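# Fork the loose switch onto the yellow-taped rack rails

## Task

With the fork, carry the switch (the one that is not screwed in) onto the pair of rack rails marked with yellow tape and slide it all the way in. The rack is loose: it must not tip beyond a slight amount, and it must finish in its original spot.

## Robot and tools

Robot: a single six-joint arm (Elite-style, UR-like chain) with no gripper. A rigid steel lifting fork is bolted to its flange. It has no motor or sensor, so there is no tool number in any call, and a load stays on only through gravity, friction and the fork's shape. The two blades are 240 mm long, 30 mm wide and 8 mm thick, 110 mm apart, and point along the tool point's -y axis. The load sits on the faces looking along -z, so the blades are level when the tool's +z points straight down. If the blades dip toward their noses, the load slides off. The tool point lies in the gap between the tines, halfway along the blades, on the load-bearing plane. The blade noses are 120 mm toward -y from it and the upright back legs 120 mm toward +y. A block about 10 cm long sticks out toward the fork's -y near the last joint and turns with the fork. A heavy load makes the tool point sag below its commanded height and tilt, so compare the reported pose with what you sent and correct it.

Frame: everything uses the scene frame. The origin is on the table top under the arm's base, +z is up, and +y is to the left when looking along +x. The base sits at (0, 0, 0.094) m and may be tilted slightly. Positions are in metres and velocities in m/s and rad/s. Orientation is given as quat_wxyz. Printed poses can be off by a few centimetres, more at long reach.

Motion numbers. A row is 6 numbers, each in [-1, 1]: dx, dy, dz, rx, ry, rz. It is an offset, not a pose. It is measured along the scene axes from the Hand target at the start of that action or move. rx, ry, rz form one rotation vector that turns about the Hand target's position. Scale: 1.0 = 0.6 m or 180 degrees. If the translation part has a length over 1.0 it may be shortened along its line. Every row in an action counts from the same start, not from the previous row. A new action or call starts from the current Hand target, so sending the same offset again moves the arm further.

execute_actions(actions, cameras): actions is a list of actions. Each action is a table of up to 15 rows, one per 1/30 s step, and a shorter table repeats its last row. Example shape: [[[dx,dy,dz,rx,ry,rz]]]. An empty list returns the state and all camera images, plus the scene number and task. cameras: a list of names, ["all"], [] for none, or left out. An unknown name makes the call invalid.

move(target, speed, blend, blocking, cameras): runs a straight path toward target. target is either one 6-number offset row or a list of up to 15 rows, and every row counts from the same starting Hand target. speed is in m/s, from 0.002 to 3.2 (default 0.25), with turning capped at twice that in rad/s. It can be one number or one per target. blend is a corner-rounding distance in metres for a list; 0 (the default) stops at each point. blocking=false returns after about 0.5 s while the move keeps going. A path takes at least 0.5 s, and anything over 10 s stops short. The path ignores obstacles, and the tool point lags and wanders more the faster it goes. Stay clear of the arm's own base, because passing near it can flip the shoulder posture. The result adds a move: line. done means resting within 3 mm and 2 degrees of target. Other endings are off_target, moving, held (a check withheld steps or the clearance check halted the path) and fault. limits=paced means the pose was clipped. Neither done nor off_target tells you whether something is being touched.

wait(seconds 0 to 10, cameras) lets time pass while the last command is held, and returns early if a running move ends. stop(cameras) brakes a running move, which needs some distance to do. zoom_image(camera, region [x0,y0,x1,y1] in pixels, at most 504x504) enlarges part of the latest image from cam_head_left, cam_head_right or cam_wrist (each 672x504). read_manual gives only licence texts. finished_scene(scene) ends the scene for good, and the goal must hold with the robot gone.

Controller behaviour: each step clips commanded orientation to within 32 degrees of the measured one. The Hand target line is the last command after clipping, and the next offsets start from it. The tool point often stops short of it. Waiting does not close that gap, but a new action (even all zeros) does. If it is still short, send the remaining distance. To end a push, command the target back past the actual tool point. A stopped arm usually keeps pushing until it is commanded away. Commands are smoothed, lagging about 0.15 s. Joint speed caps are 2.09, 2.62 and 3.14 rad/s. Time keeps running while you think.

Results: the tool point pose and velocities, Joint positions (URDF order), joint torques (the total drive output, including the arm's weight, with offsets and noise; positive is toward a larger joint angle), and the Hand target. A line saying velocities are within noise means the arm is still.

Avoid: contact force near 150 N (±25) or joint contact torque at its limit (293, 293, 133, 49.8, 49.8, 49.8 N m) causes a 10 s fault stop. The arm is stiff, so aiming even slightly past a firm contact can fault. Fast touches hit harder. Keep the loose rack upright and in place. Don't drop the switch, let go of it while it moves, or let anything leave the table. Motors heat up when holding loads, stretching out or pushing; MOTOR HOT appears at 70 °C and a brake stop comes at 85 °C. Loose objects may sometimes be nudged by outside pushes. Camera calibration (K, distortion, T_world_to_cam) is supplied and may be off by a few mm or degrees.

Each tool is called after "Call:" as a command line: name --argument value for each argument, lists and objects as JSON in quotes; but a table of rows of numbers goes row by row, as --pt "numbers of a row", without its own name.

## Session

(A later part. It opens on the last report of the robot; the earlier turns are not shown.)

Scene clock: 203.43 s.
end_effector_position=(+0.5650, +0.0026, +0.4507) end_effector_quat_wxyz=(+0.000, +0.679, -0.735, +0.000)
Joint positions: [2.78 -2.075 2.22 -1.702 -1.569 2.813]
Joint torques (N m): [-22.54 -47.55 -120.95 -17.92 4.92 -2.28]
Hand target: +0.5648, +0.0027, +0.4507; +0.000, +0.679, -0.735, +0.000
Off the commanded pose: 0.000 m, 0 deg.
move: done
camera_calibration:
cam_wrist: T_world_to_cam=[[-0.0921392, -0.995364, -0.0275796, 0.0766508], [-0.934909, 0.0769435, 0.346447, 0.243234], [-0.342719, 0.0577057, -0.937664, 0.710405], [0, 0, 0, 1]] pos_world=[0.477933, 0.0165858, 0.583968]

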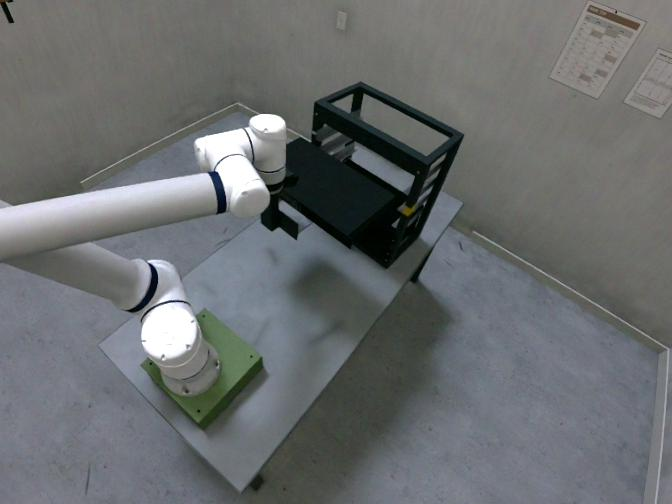

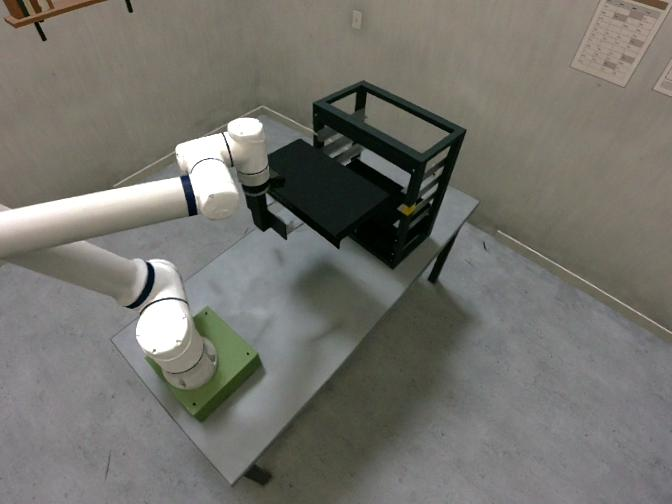

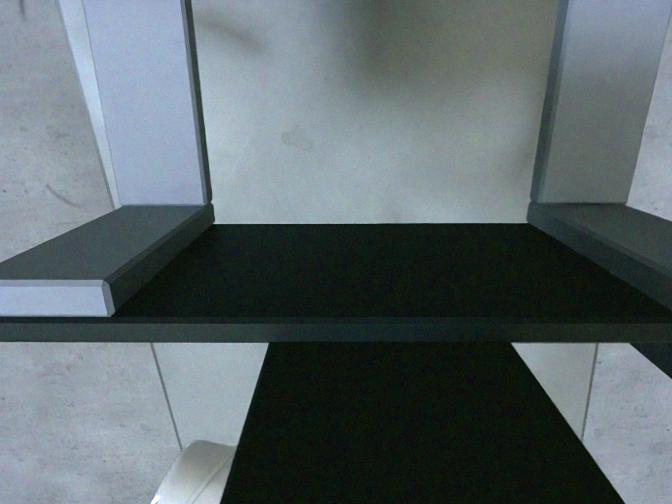

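Call:
move --pt "0 0 -0.1485 0 0 0" --pt "0.25 -0.02 -0.1485 0 0 0" --speed '[0.12,0.08]' --cameras '["all"]'

Call:
zoom_image --camera "cam_head_right" --region '[240, 60, 460, 280]'

Call:
zoom_image --camera "cam_head_left" --region '[240, 60, 460, 280]'

Scene clock: 216.40 s.
end_effector_position=(+0.7146, -0.0093, +0.3616) end_effector_quat_wxyz=(+0.000, +0.679, -0.735, +0.000)
Joint positions: [2.87 -1.716 2.158 -1.997 -1.567 2.903]
Joint torques (N m): [9.46 -57.93 -136.15 -23.31 1.99 3.39]
Hand target: +0.7148, -0.0093, +0.3616; +0.000, +0.679, -0.735, +0.000
Off the commanded pose: 0.000 m, 0 deg.
move: done
camera_calibration:
cam_wrist: T_world_to_cam=[[-0.092166, -0.995359, -0.0276849, 0.0761019], [-0.934939, 0.0769376, 0.346366, 0.414947], [-0.342628, 0.0578068, -0.937691, 0.678778], [0, 0, 0, 1]] pos_world=[0.627533, 0.00458566, 0.494867]

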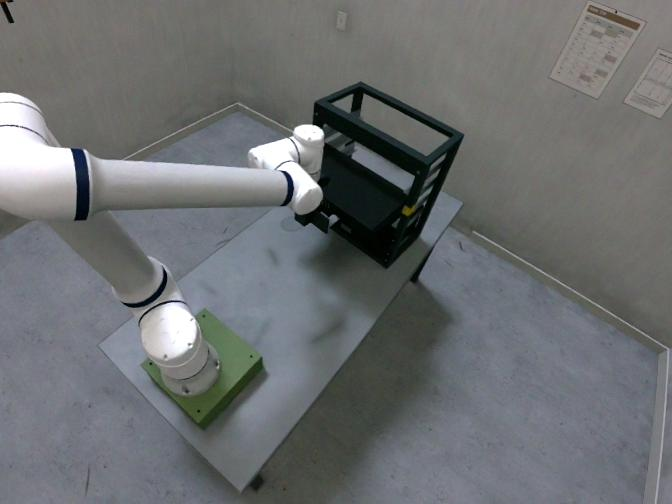

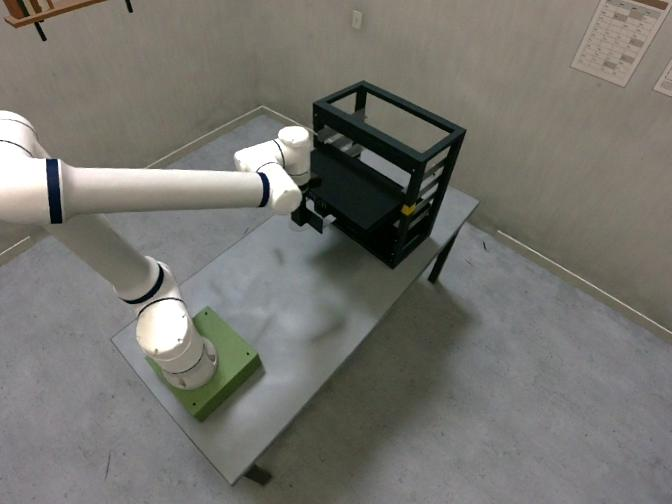

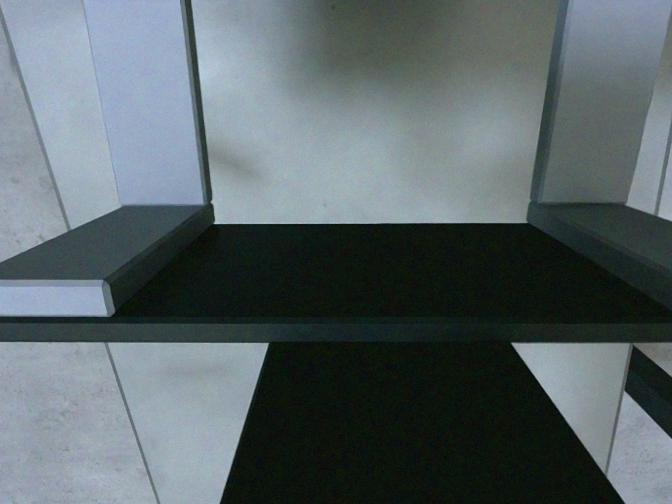

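Scaled by 2.291.

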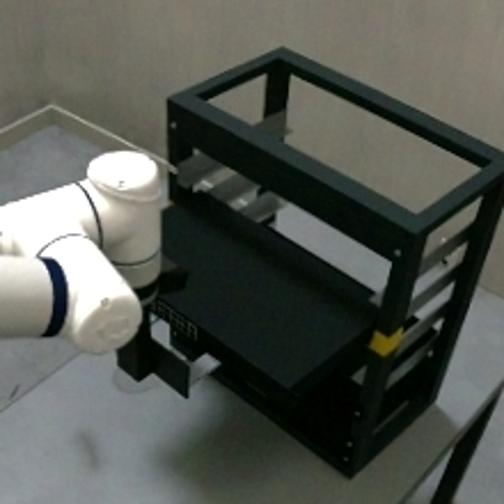

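Scaled by 2.291.

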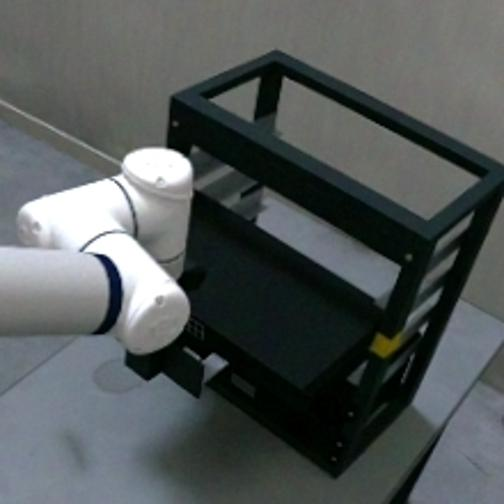

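Call:
move --target '[0.3217,-0.0258,0,0,0,0]' --speed 0.08 --cameras '["all"]'

Call:
zoom_image --camera "cam_head_right" --region '[240, 60, 460, 280]'

Call:
zoom_image --camera "cam_head_right" --region '[360, 160, 460, 260]'

Scene clock: 221.73 s.
end_effector_position=(+0.9077, -0.0248, +0.3616) end_effector_quat_wxyz=(+0.000, +0.679, -0.735, +0.000)
Joint positions: [2.932 -1.39 1.829 -1.996 -1.567 2.965]
Joint torques (N m): [10.29 -101.65 -137.51 -18.28 1.9 3.12]
Hand target: +0.9078, -0.0248, +0.3616; +0.000, +0.679, -0.735, +0.000
Off the commanded pose: 0.000 m, 0 deg.
move: done
camera_calibration:
cam_wrist: T_world_to_cam=[[-0.0921327, -0.995364, -0.0275911, 0.0783975], [-0.934942, 0.076939, 0.346359, 0.596682], [-0.34263, 0.0577071, -0.937696, 0.745839], [0, 0, 0, 1]] pos_world=[0.820633, -0.0109142, 0.494868]

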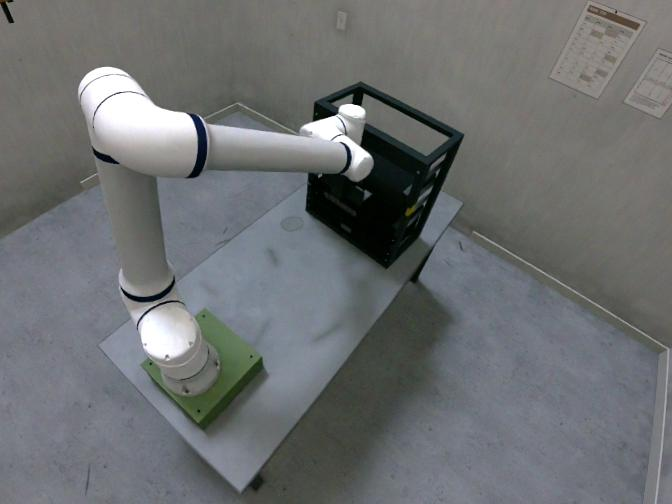

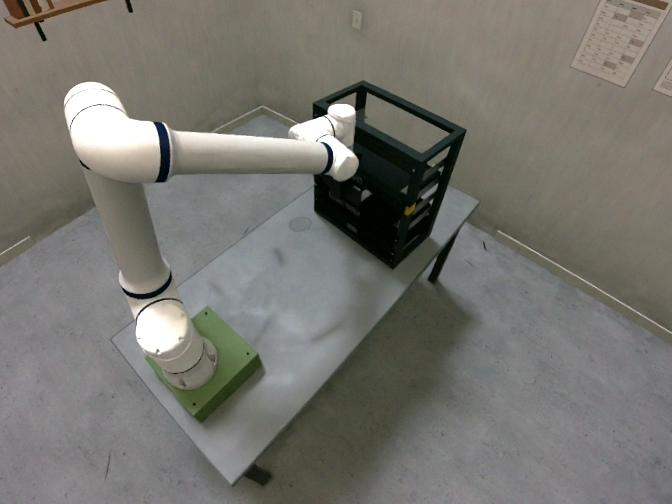

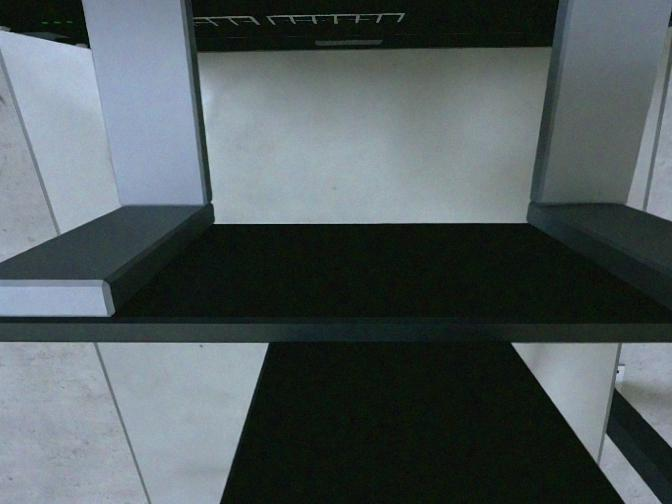

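Scaled by 2.291.

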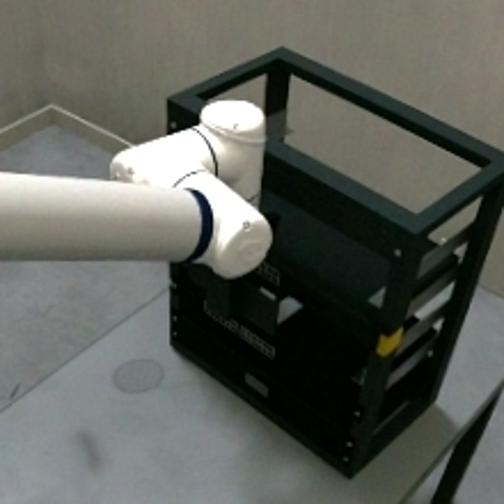

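Scaled by 5.040.

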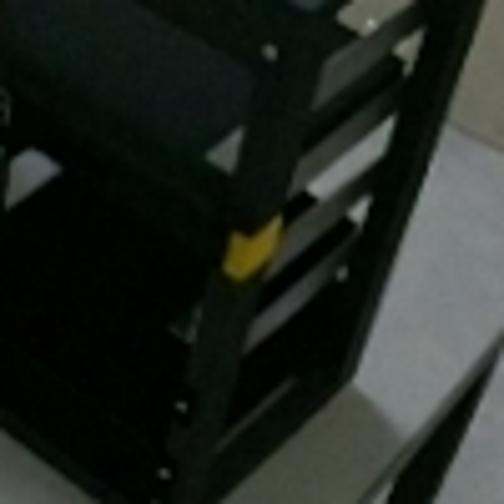

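Call:
move --pt "0.0085 -0.0007 0 0 0 0" --pt "0.0085 -0.0007 -0.015 0 0 0" --pt "0.0085 -0.0007 -0.028 0 0 0" --speed '[0.03,0.03,0.015]'

Scene clock: 228.47 s.
end_effector_position=(+0.9129, -0.0252, +0.3450) end_effector_quat_wxyz=(+0.000, +0.679, -0.735, +0.000) end_effector_velocity=(+0.000, +0.000, +0.000) end_effector_angular_velocity=(-0.001, -0.002, +0.000)
Joint positions: [2.933 -1.369 1.837 -2.024 -1.567 2.966]
Joint velocities: [0 0 0.002 -0.005 0 0]
Joint torques (N m): [6.94 -66.6 -69.51 -10.34 -0.49 3.21]
Hand target: +0.9129, -0.0252, +0.3448; +0.000, +0.679, -0.735, +0.000
Off the commanded pose: 0.000 m, 0 deg.
move: done

Call:
move --target '[0,0,-0.02,0,0,0]' --speed 0.04 --cameras '["all"]'

Call:
zoom_image --camera "cam_head_right" --region '[360, 160, 460, 260]'

Scene clock: 231.83 s.
end_effector_position=(+0.9129, -0.0253, +0.3330) end_effector_quat_wxyz=(+0.000, +0.679, -0.735, +0.000)
Joint positions: [2.933 -1.36 1.849 -2.045 -1.567 2.966]
Joint torques (N m): [9.29 -67.41 -69.22 -10.26 -1.05 3.51]
Hand target: +0.9129, -0.0252, +0.3328; +0.000, +0.679, -0.735, +0.000
Off the commanded pose: 0.000 m, 0 deg.
move: done
camera_calibration:
cam_wrist: T_world_to_cam=[[-0.0921392, -0.995364, -0.0275796, 0.0776893], [-0.934909, 0.0769435, 0.346447, 0.611412], [-0.342719, 0.0577057, -0.937664, 0.720884], [0, 0, 0, 1]] pos_world=[0.825833, -0.0113142, 0.466268]

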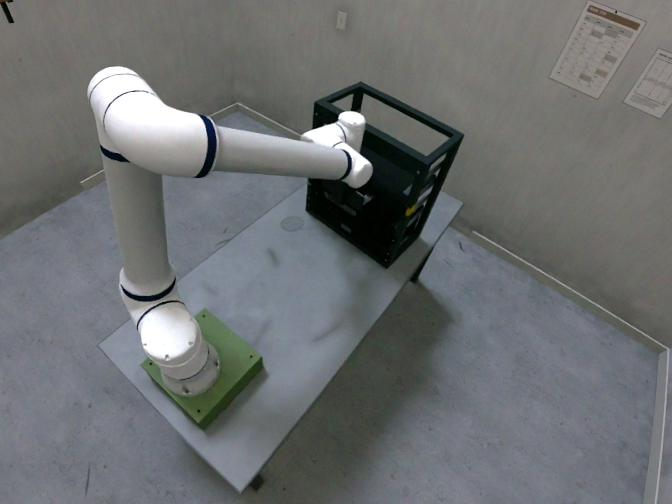

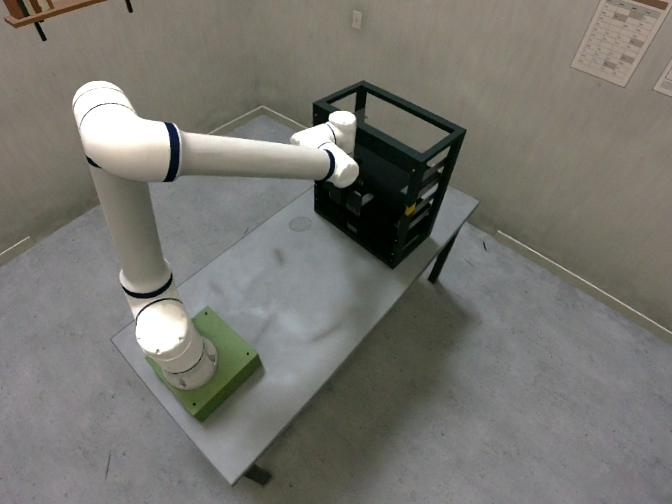

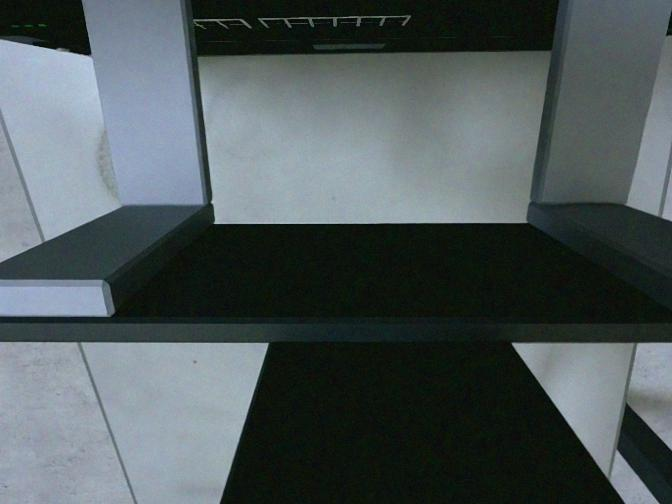

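Scaled by 5.040.

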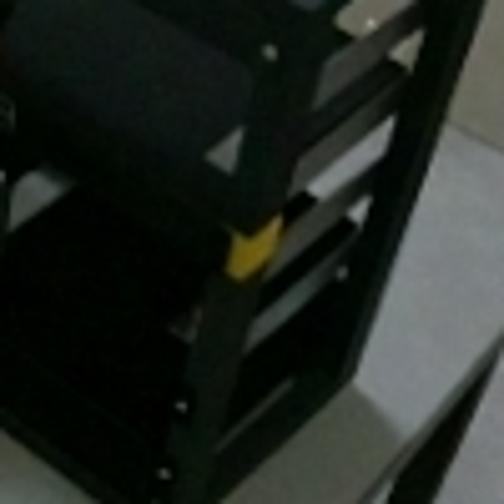

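Call:
move --pt "-0.316 0.0253 0 0 0 0" --pt "-0.316 0.0253 0.07 0 0 0" --speed '[0.15,0.1]' --blend '[0.01,0]' --cameras '["all"]'

Call:
zoom_image --camera "cam_head_right" --region '[240, 60, 460, 280]'

Scene clock: 237.20 s.
end_effector_position=(+0.7233, -0.0101, +0.3746) end_effector_quat_wxyz=(+0.000, +0.679, -0.735, +0.000)
Joint positions: [2.874 -1.71 2.128 -1.974 -1.567 2.907]
Joint torques (N m): [-22.93 -58.92 -95.33 -4.78 1.04 -2.37]
Hand target: +0.7233, -0.0101, +0.3748; +0.000, +0.679, -0.735, +0.000
Off the commanded pose: 0.000 m, 0 deg.
move: done
camera_calibration:
cam_wrist: T_world_to_cam=[[-0.0921392, -0.995364, -0.0275796, 0.0764993], [-0.934909, 0.0769435, 0.346447, 0.418537], [-0.342719, 0.0577057, -0.937664, 0.694128], [0, 0, 0, 1]] pos_world=[0.636233, 0.00388581, 0.507968]

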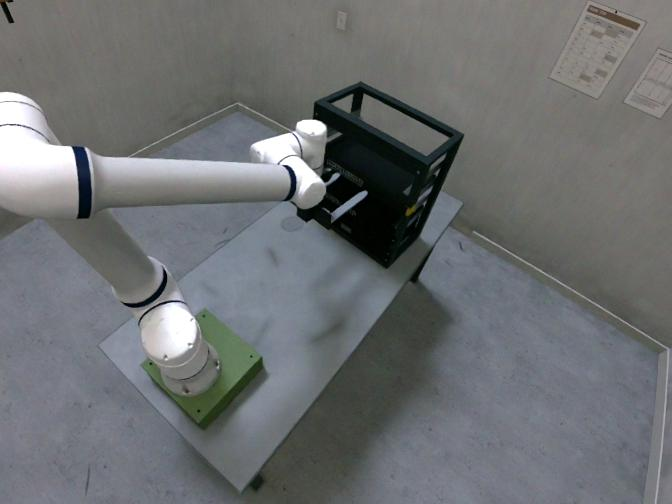

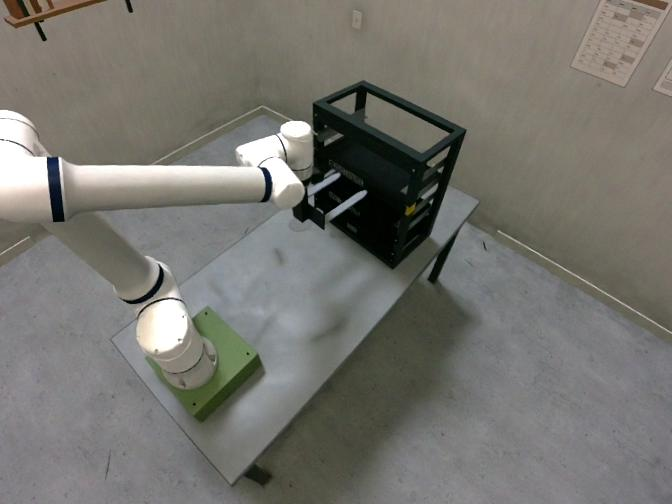

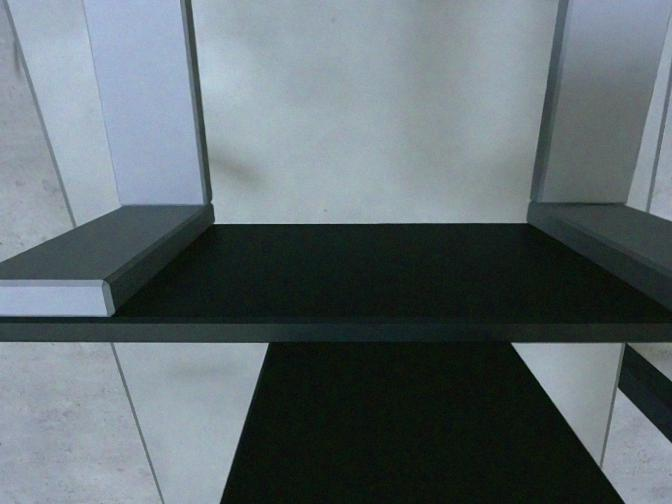

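Scaled by 2.291.

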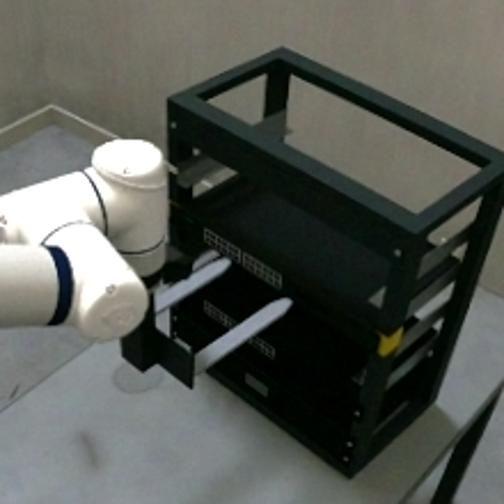

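Call:
move --target '[0.037,-0.003,0,0,0,0]' --speed 0.05

Call:
move --target '[0.0033,-0.00027,0,0,0,0]' --speed 0.01

Call:
move --target '[0.0033,-0.00027,0,0,0,0]' --speed 0.01

Call:
move --target '[0.0033,-0.00027,0,0,0,0]' --speed 0.01

Scene clock: 241.90 s.
end_effector_position=(+0.7453, -0.0119, +0.3748) end_effector_quat_wxyz=(+0.000, +0.679, -0.735, +0.000)
Joint positions: [2.883 -1.67 2.094 -1.98 -1.567 2.916]
Joint torques (N m): [8.83 -33.78 -97.03 -10.39 2.22 3.53]
Hand target: +0.7455, -0.0119, +0.3748; +0.000, +0.679, -0.735, +0.000
Off the commanded pose: 0.000 m, 0 deg.
move: done

Scene clock: 242.60 s.
end_effector_position=(+0.7474, -0.0120, +0.3748) end_effector_quat_wxyz=(+0.000, +0.679, -0.735, +0.000)
Joint positions: [2.884 -1.667 2.09 -1.98 -1.567 2.916]
Joint torques (N m): [3.99 -34.05 -108.71 -15.85 1.57 6.18]
Hand target: +0.7475, -0.0120, +0.3748; +0.000, +0.679, -0.735, +0.000
Off the commanded pose: 0.000 m, 0 deg.
move: done

Scene clock: 243.30 s.
end_effector_position=(+0.7494, -0.0122, +0.3748) end_effector_quat_wxyz=(+0.000, +0.679, -0.735, +0.000)
Joint positions: [2.884 -1.663 2.087 -1.98 -1.567 2.917]
Joint torques (N m): [4.2 -33.34 -108.42 -16.16 1.57 5.82]
Hand target: +0.7495, -0.0122, +0.3748; +0.000, +0.679, -0.735, +0.000
Off the commanded pose: 0.000 m, 0 deg.
move: done

Scene clock: 244.00 s.
end_effector_position=(+0.7514, -0.0123, +0.3748) end_effector_quat_wxyz=(+0.000, +0.679, -0.735, +0.000)
Joint positions: [2.885 -1.659 2.084 -1.981 -1.567 2.918]
Joint torques (N m): [6.97 -24.23 -115.86 -19.41 2.2 5.57]
Hand target: +0.7515, -0.0124, +0.3748; +0.000, +0.679, -0.735, +0.000
Off the commanded pose: 0.000 m, 0 deg.
move: done

Call:
move --target '[0.00133,-0.0001,0,0,0,0]' --speed 0.01 --cameras '["cam_head_left","cam_head_right"]'

Call:
zoom_image --camera "cam_head_right" --region '[360, 160, 460, 260]'

Call:
zoom_image --camera "cam_head_left" --region '[360, 160, 460, 260]'

Scene clock: 248.30 s.
end_effector_position=(+0.7522, -0.0124, +0.3747) end_effector_quat_wxyz=(+0.000, +0.679, -0.735, +0.000)
Joint positions: [2.885 -1.658 2.083 -1.981 -1.567 2.918]
Joint torques (N m): [4.86 -18.84 -125.95 -22.27 3.2 7.28]
Hand target: +0.7523, -0.0124, +0.3748; +0.000, +0.679, -0.735, +0.000
Off the commanded pose: 0.000 m, 0 deg.
move: done
Images, in order (width x height): cam_head_left 672x504, cam_head_right 672x504.

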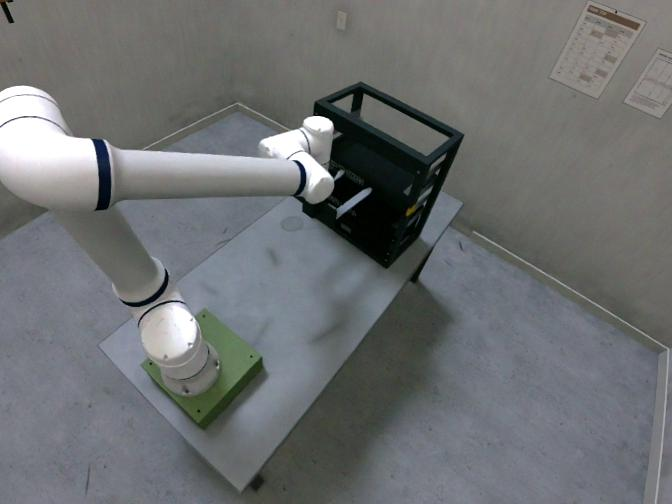

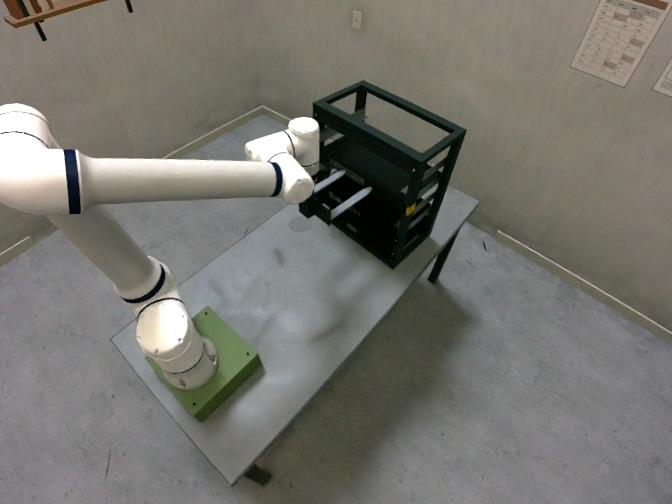

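Scaled by 5.040.

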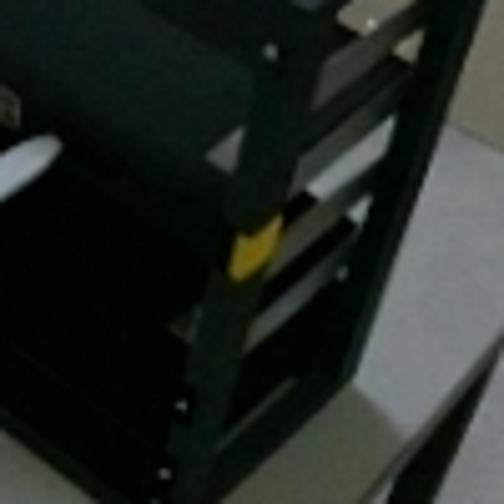

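Scaled by 5.040.

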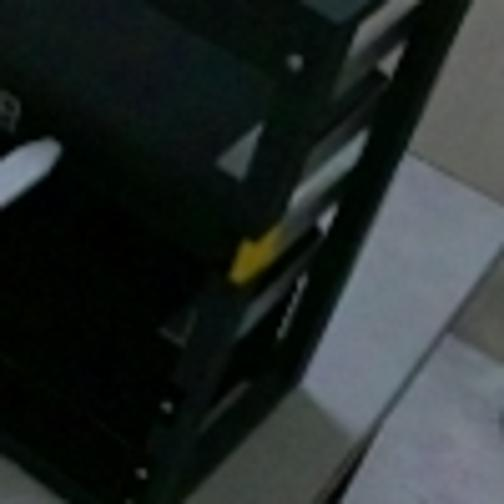

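Call:
move --target '[-0.2,0.016,0,0,0,0]' --speed 0.15 --cameras '["all"]'

Call:
zoom_image --camera "cam_head_right" --region '[270, 60, 490, 280]'

Call:
zoom_image --camera "cam_head_right" --region '[380, 180, 440, 240]'

Scene clock: 253.13 s.
end_effector_position=(+0.6324, -0.0028, +0.3747) end_effector_quat_wxyz=(+0.000, +0.679, -0.735, +0.000)
Joint positions: [2.828 -1.89 2.257 -1.923 -1.568 2.861]
Joint torques (N m): [-20.16 -39.09 -72.01 -5.33 1.41 -2.01]
Hand target: +0.6323, -0.0028, +0.3748; +0.000, +0.679, -0.735, +0.000
Off the commanded pose: 0.000 m, 0 deg.
move: done
camera_calibration:
cam_wrist: T_world_to_cam=[[-0.0921392, -0.995364, -0.0275796, 0.0752932], [-0.934909, 0.0769435, 0.346447, 0.332965], [-0.342719, 0.0577057, -0.937664, 0.662653], [0, 0, 0, 1]] pos_world=[0.545333, 0.0110858, 0.508068]

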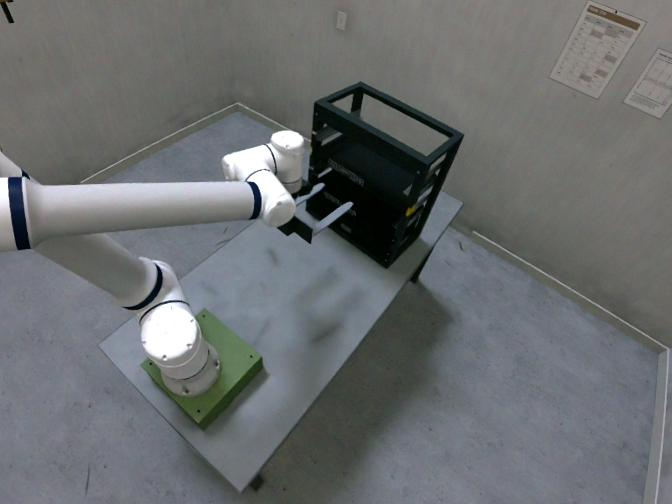

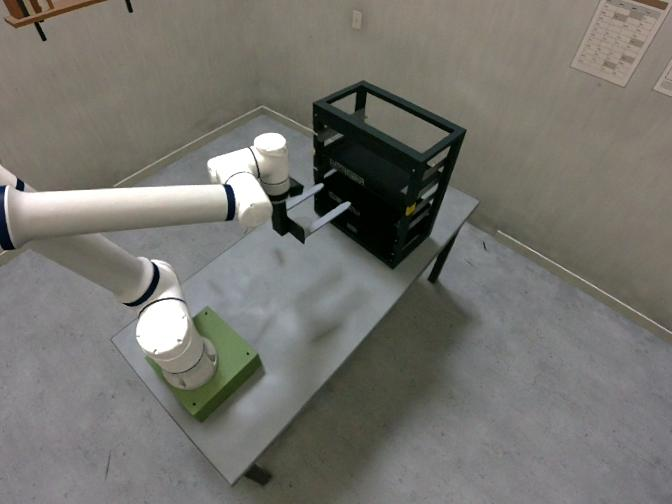

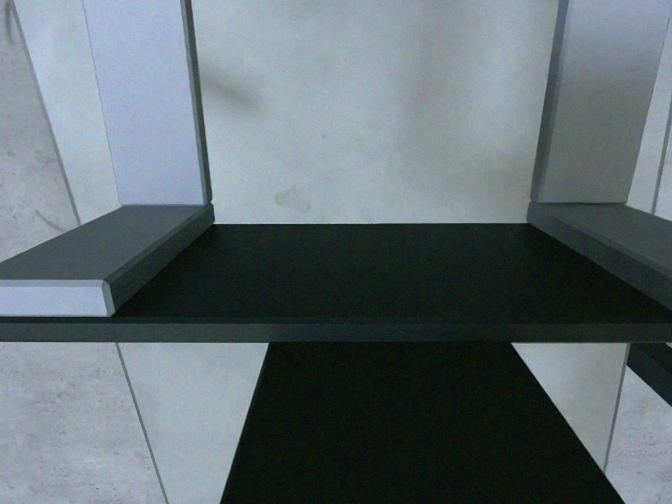

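Scaled by 2.291.

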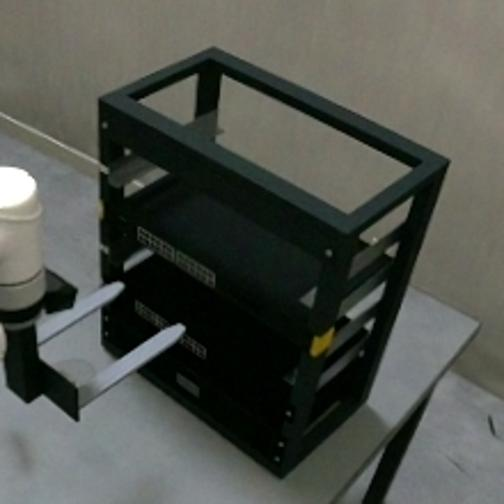

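Scaled by 8.400.

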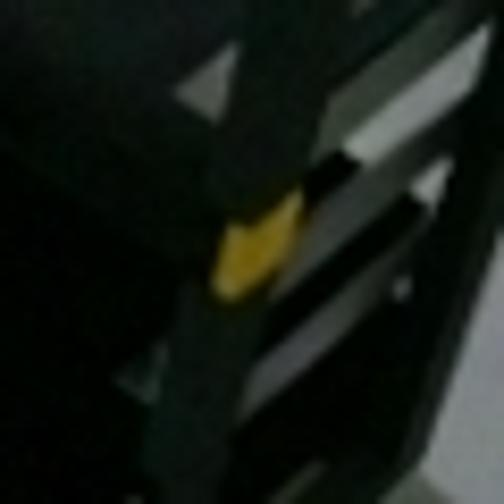

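Call:
move --target '[-0.054,0.2,0.19,-0.04,-0.498,0]' --speed 0.6 --cameras '["cam_wrist"]'

Call:
move --target '[0,-0.47,0,0,0,0]' --speed 0.4 --cameras '["cam_wrist"]'

Scene clock: 265.83 s.
end_effector_position=(+0.5999, +0.1172, +0.4888) end_effector_quat_wxyz=(+0.479, -0.480, +0.520, -0.519)
Joint positions: [3.058 -0.944 2.647 -4.829 -1.52 3.146]
Joint torques (N m): [10.06 -46.9 -13.51 -9.87 -2.78 3.48]
Hand target: +0.5999, +0.1172, +0.4888; +0.479, -0.480, +0.519, -0.519
Off the commanded pose: 0.000 m, 0 deg.
move: done
camera_calibration:
cam_wrist: T_world_to_cam=[[-0.0524707, -0.998548, -0.0121739, 0.163987], [-0.346594, 0.0296427, -0.937547, 0.53398], [0.936547, -0.0449744, -0.347646, -0.29219], [0, 0, 0, 1]] pos_world=[0.467328, 0.134779, 0.401049]
Images, in order (width x height): cam_wrist 672x504.

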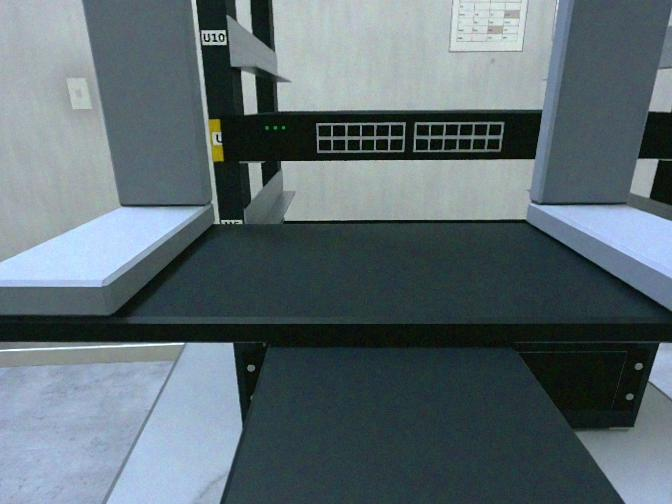

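Scene clock: 267.40 s.
end_effector_position=(+0.5999, -0.1647, +0.4888) end_effector_quat_wxyz=(+0.479, -0.480, +0.520, -0.519)
Joint positions: [2.203 -0.938 2.644 -4.824 -0.665 3.128]
Joint torques (N m): [-22.97 -71.83 -9.05 -1.73 1.94 -1.99]
Hand target: +0.5999, -0.1648, +0.4888; +0.479, -0.480, +0.519, -0.519
Off the commanded pose: 0.000 m, 0 deg.
move: done
camera_calibration:
cam_wrist: T_world_to_cam=[[-0.0526883, -0.998536, -0.0122165, -0.117378], [-0.346285, 0.0297436, -0.937658, 0.542285], [0.936649, -0.0451732, -0.347345, -0.305158], [0, 0, 0, 1]] pos_world=[0.467427, -0.147121, 0.401049]
Images, in order (width x height): cam_wrist 672x504.

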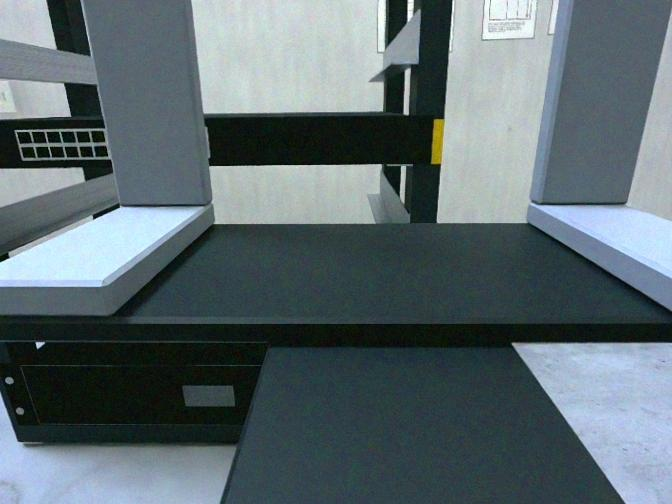

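Call:
zoom_image --camera "cam_wrist" --region '[370, 90, 470, 190]'

Call:
move --target '[0,-0.42,0,0,0,0]' --speed 0.4 --cameras '["all"]'

Call:
zoom_image --camera "cam_wrist" --region '[220, 70, 340, 190]'

Call:
zoom_image --camera "cam_head_right" --region '[270, 60, 490, 280]'

Scaled by 5.040.

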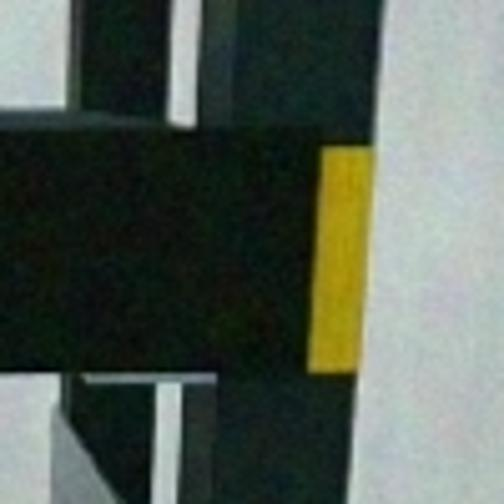

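Scene clock: 272.63 s.
end_effector_position=(+0.5998, -0.4167, +0.4888) end_effector_quat_wxyz=(+0.479, -0.480, +0.519, -0.519)
Joint positions: [1.917 -0.926 2.331 -4.507 -0.379 3.11]
Joint torques (N m): [-20.43 -61.19 -30.19 -0.02 1.98 -2.19]
Hand target: +0.5999, -0.4168, +0.4888; +0.479, -0.480, +0.519, -0.519
Off the commanded pose: 0.000 m, 0 deg.
move: done
camera_calibration:
cam_wrist: T_world_to_cam=[[-0.0525612, -0.998544, -0.0121569, -0.369096], [-0.346294, 0.0296437, -0.937658, 0.549745], [0.936652, -0.0450745, -0.347348, -0.316504], [0, 0, 0, 1]] pos_world=[0.467427, -0.399121, 0.401049]

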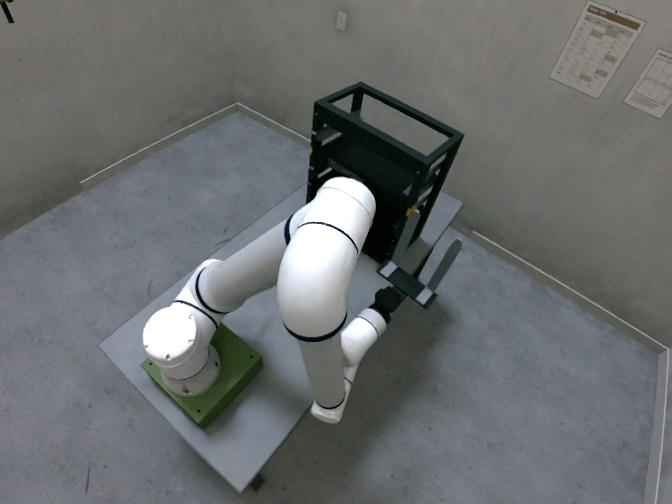

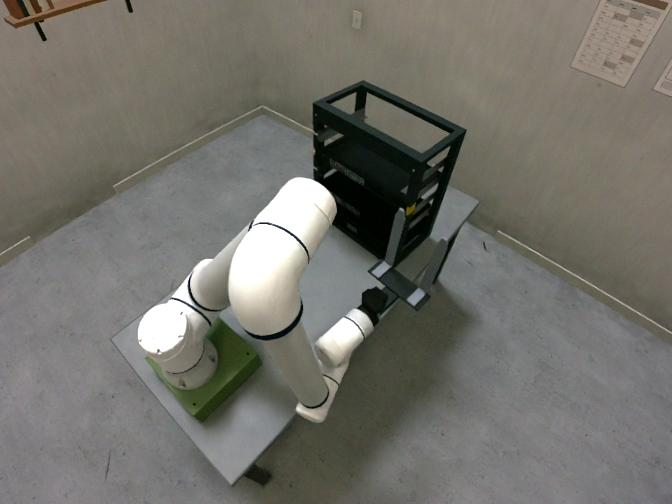

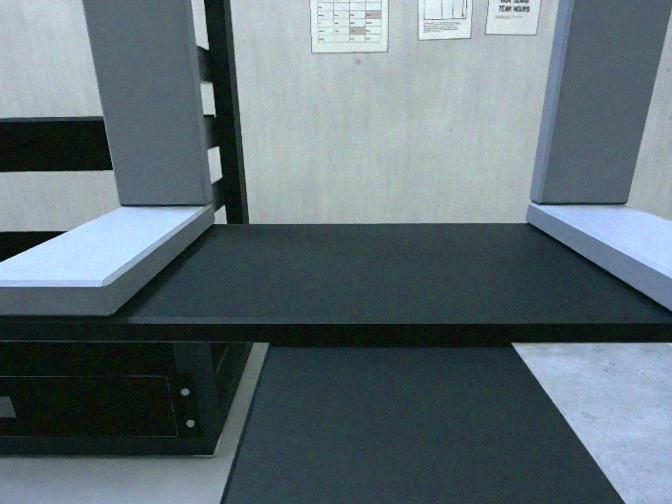

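Scaled by 4.200.

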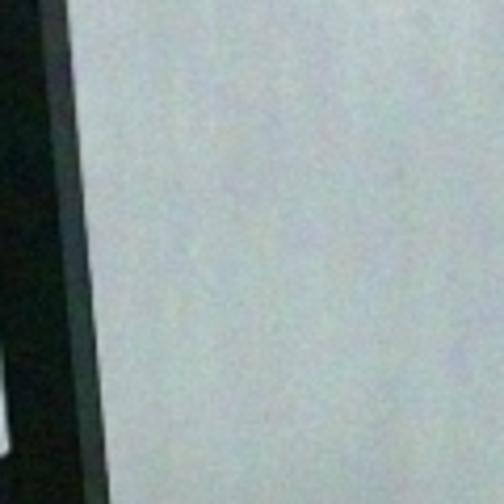

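Scaled by 2.291.

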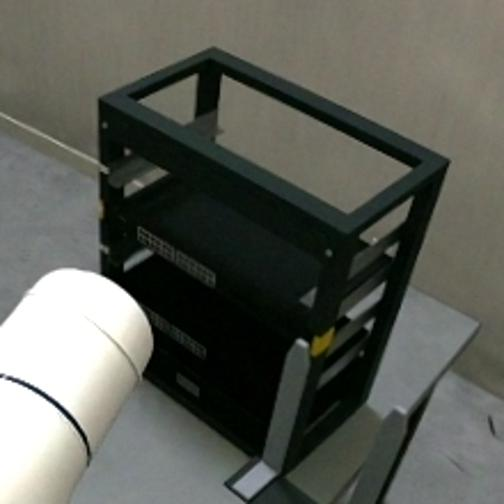

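Call:
finished_scene --scene 1

The scene is finished: the task was done.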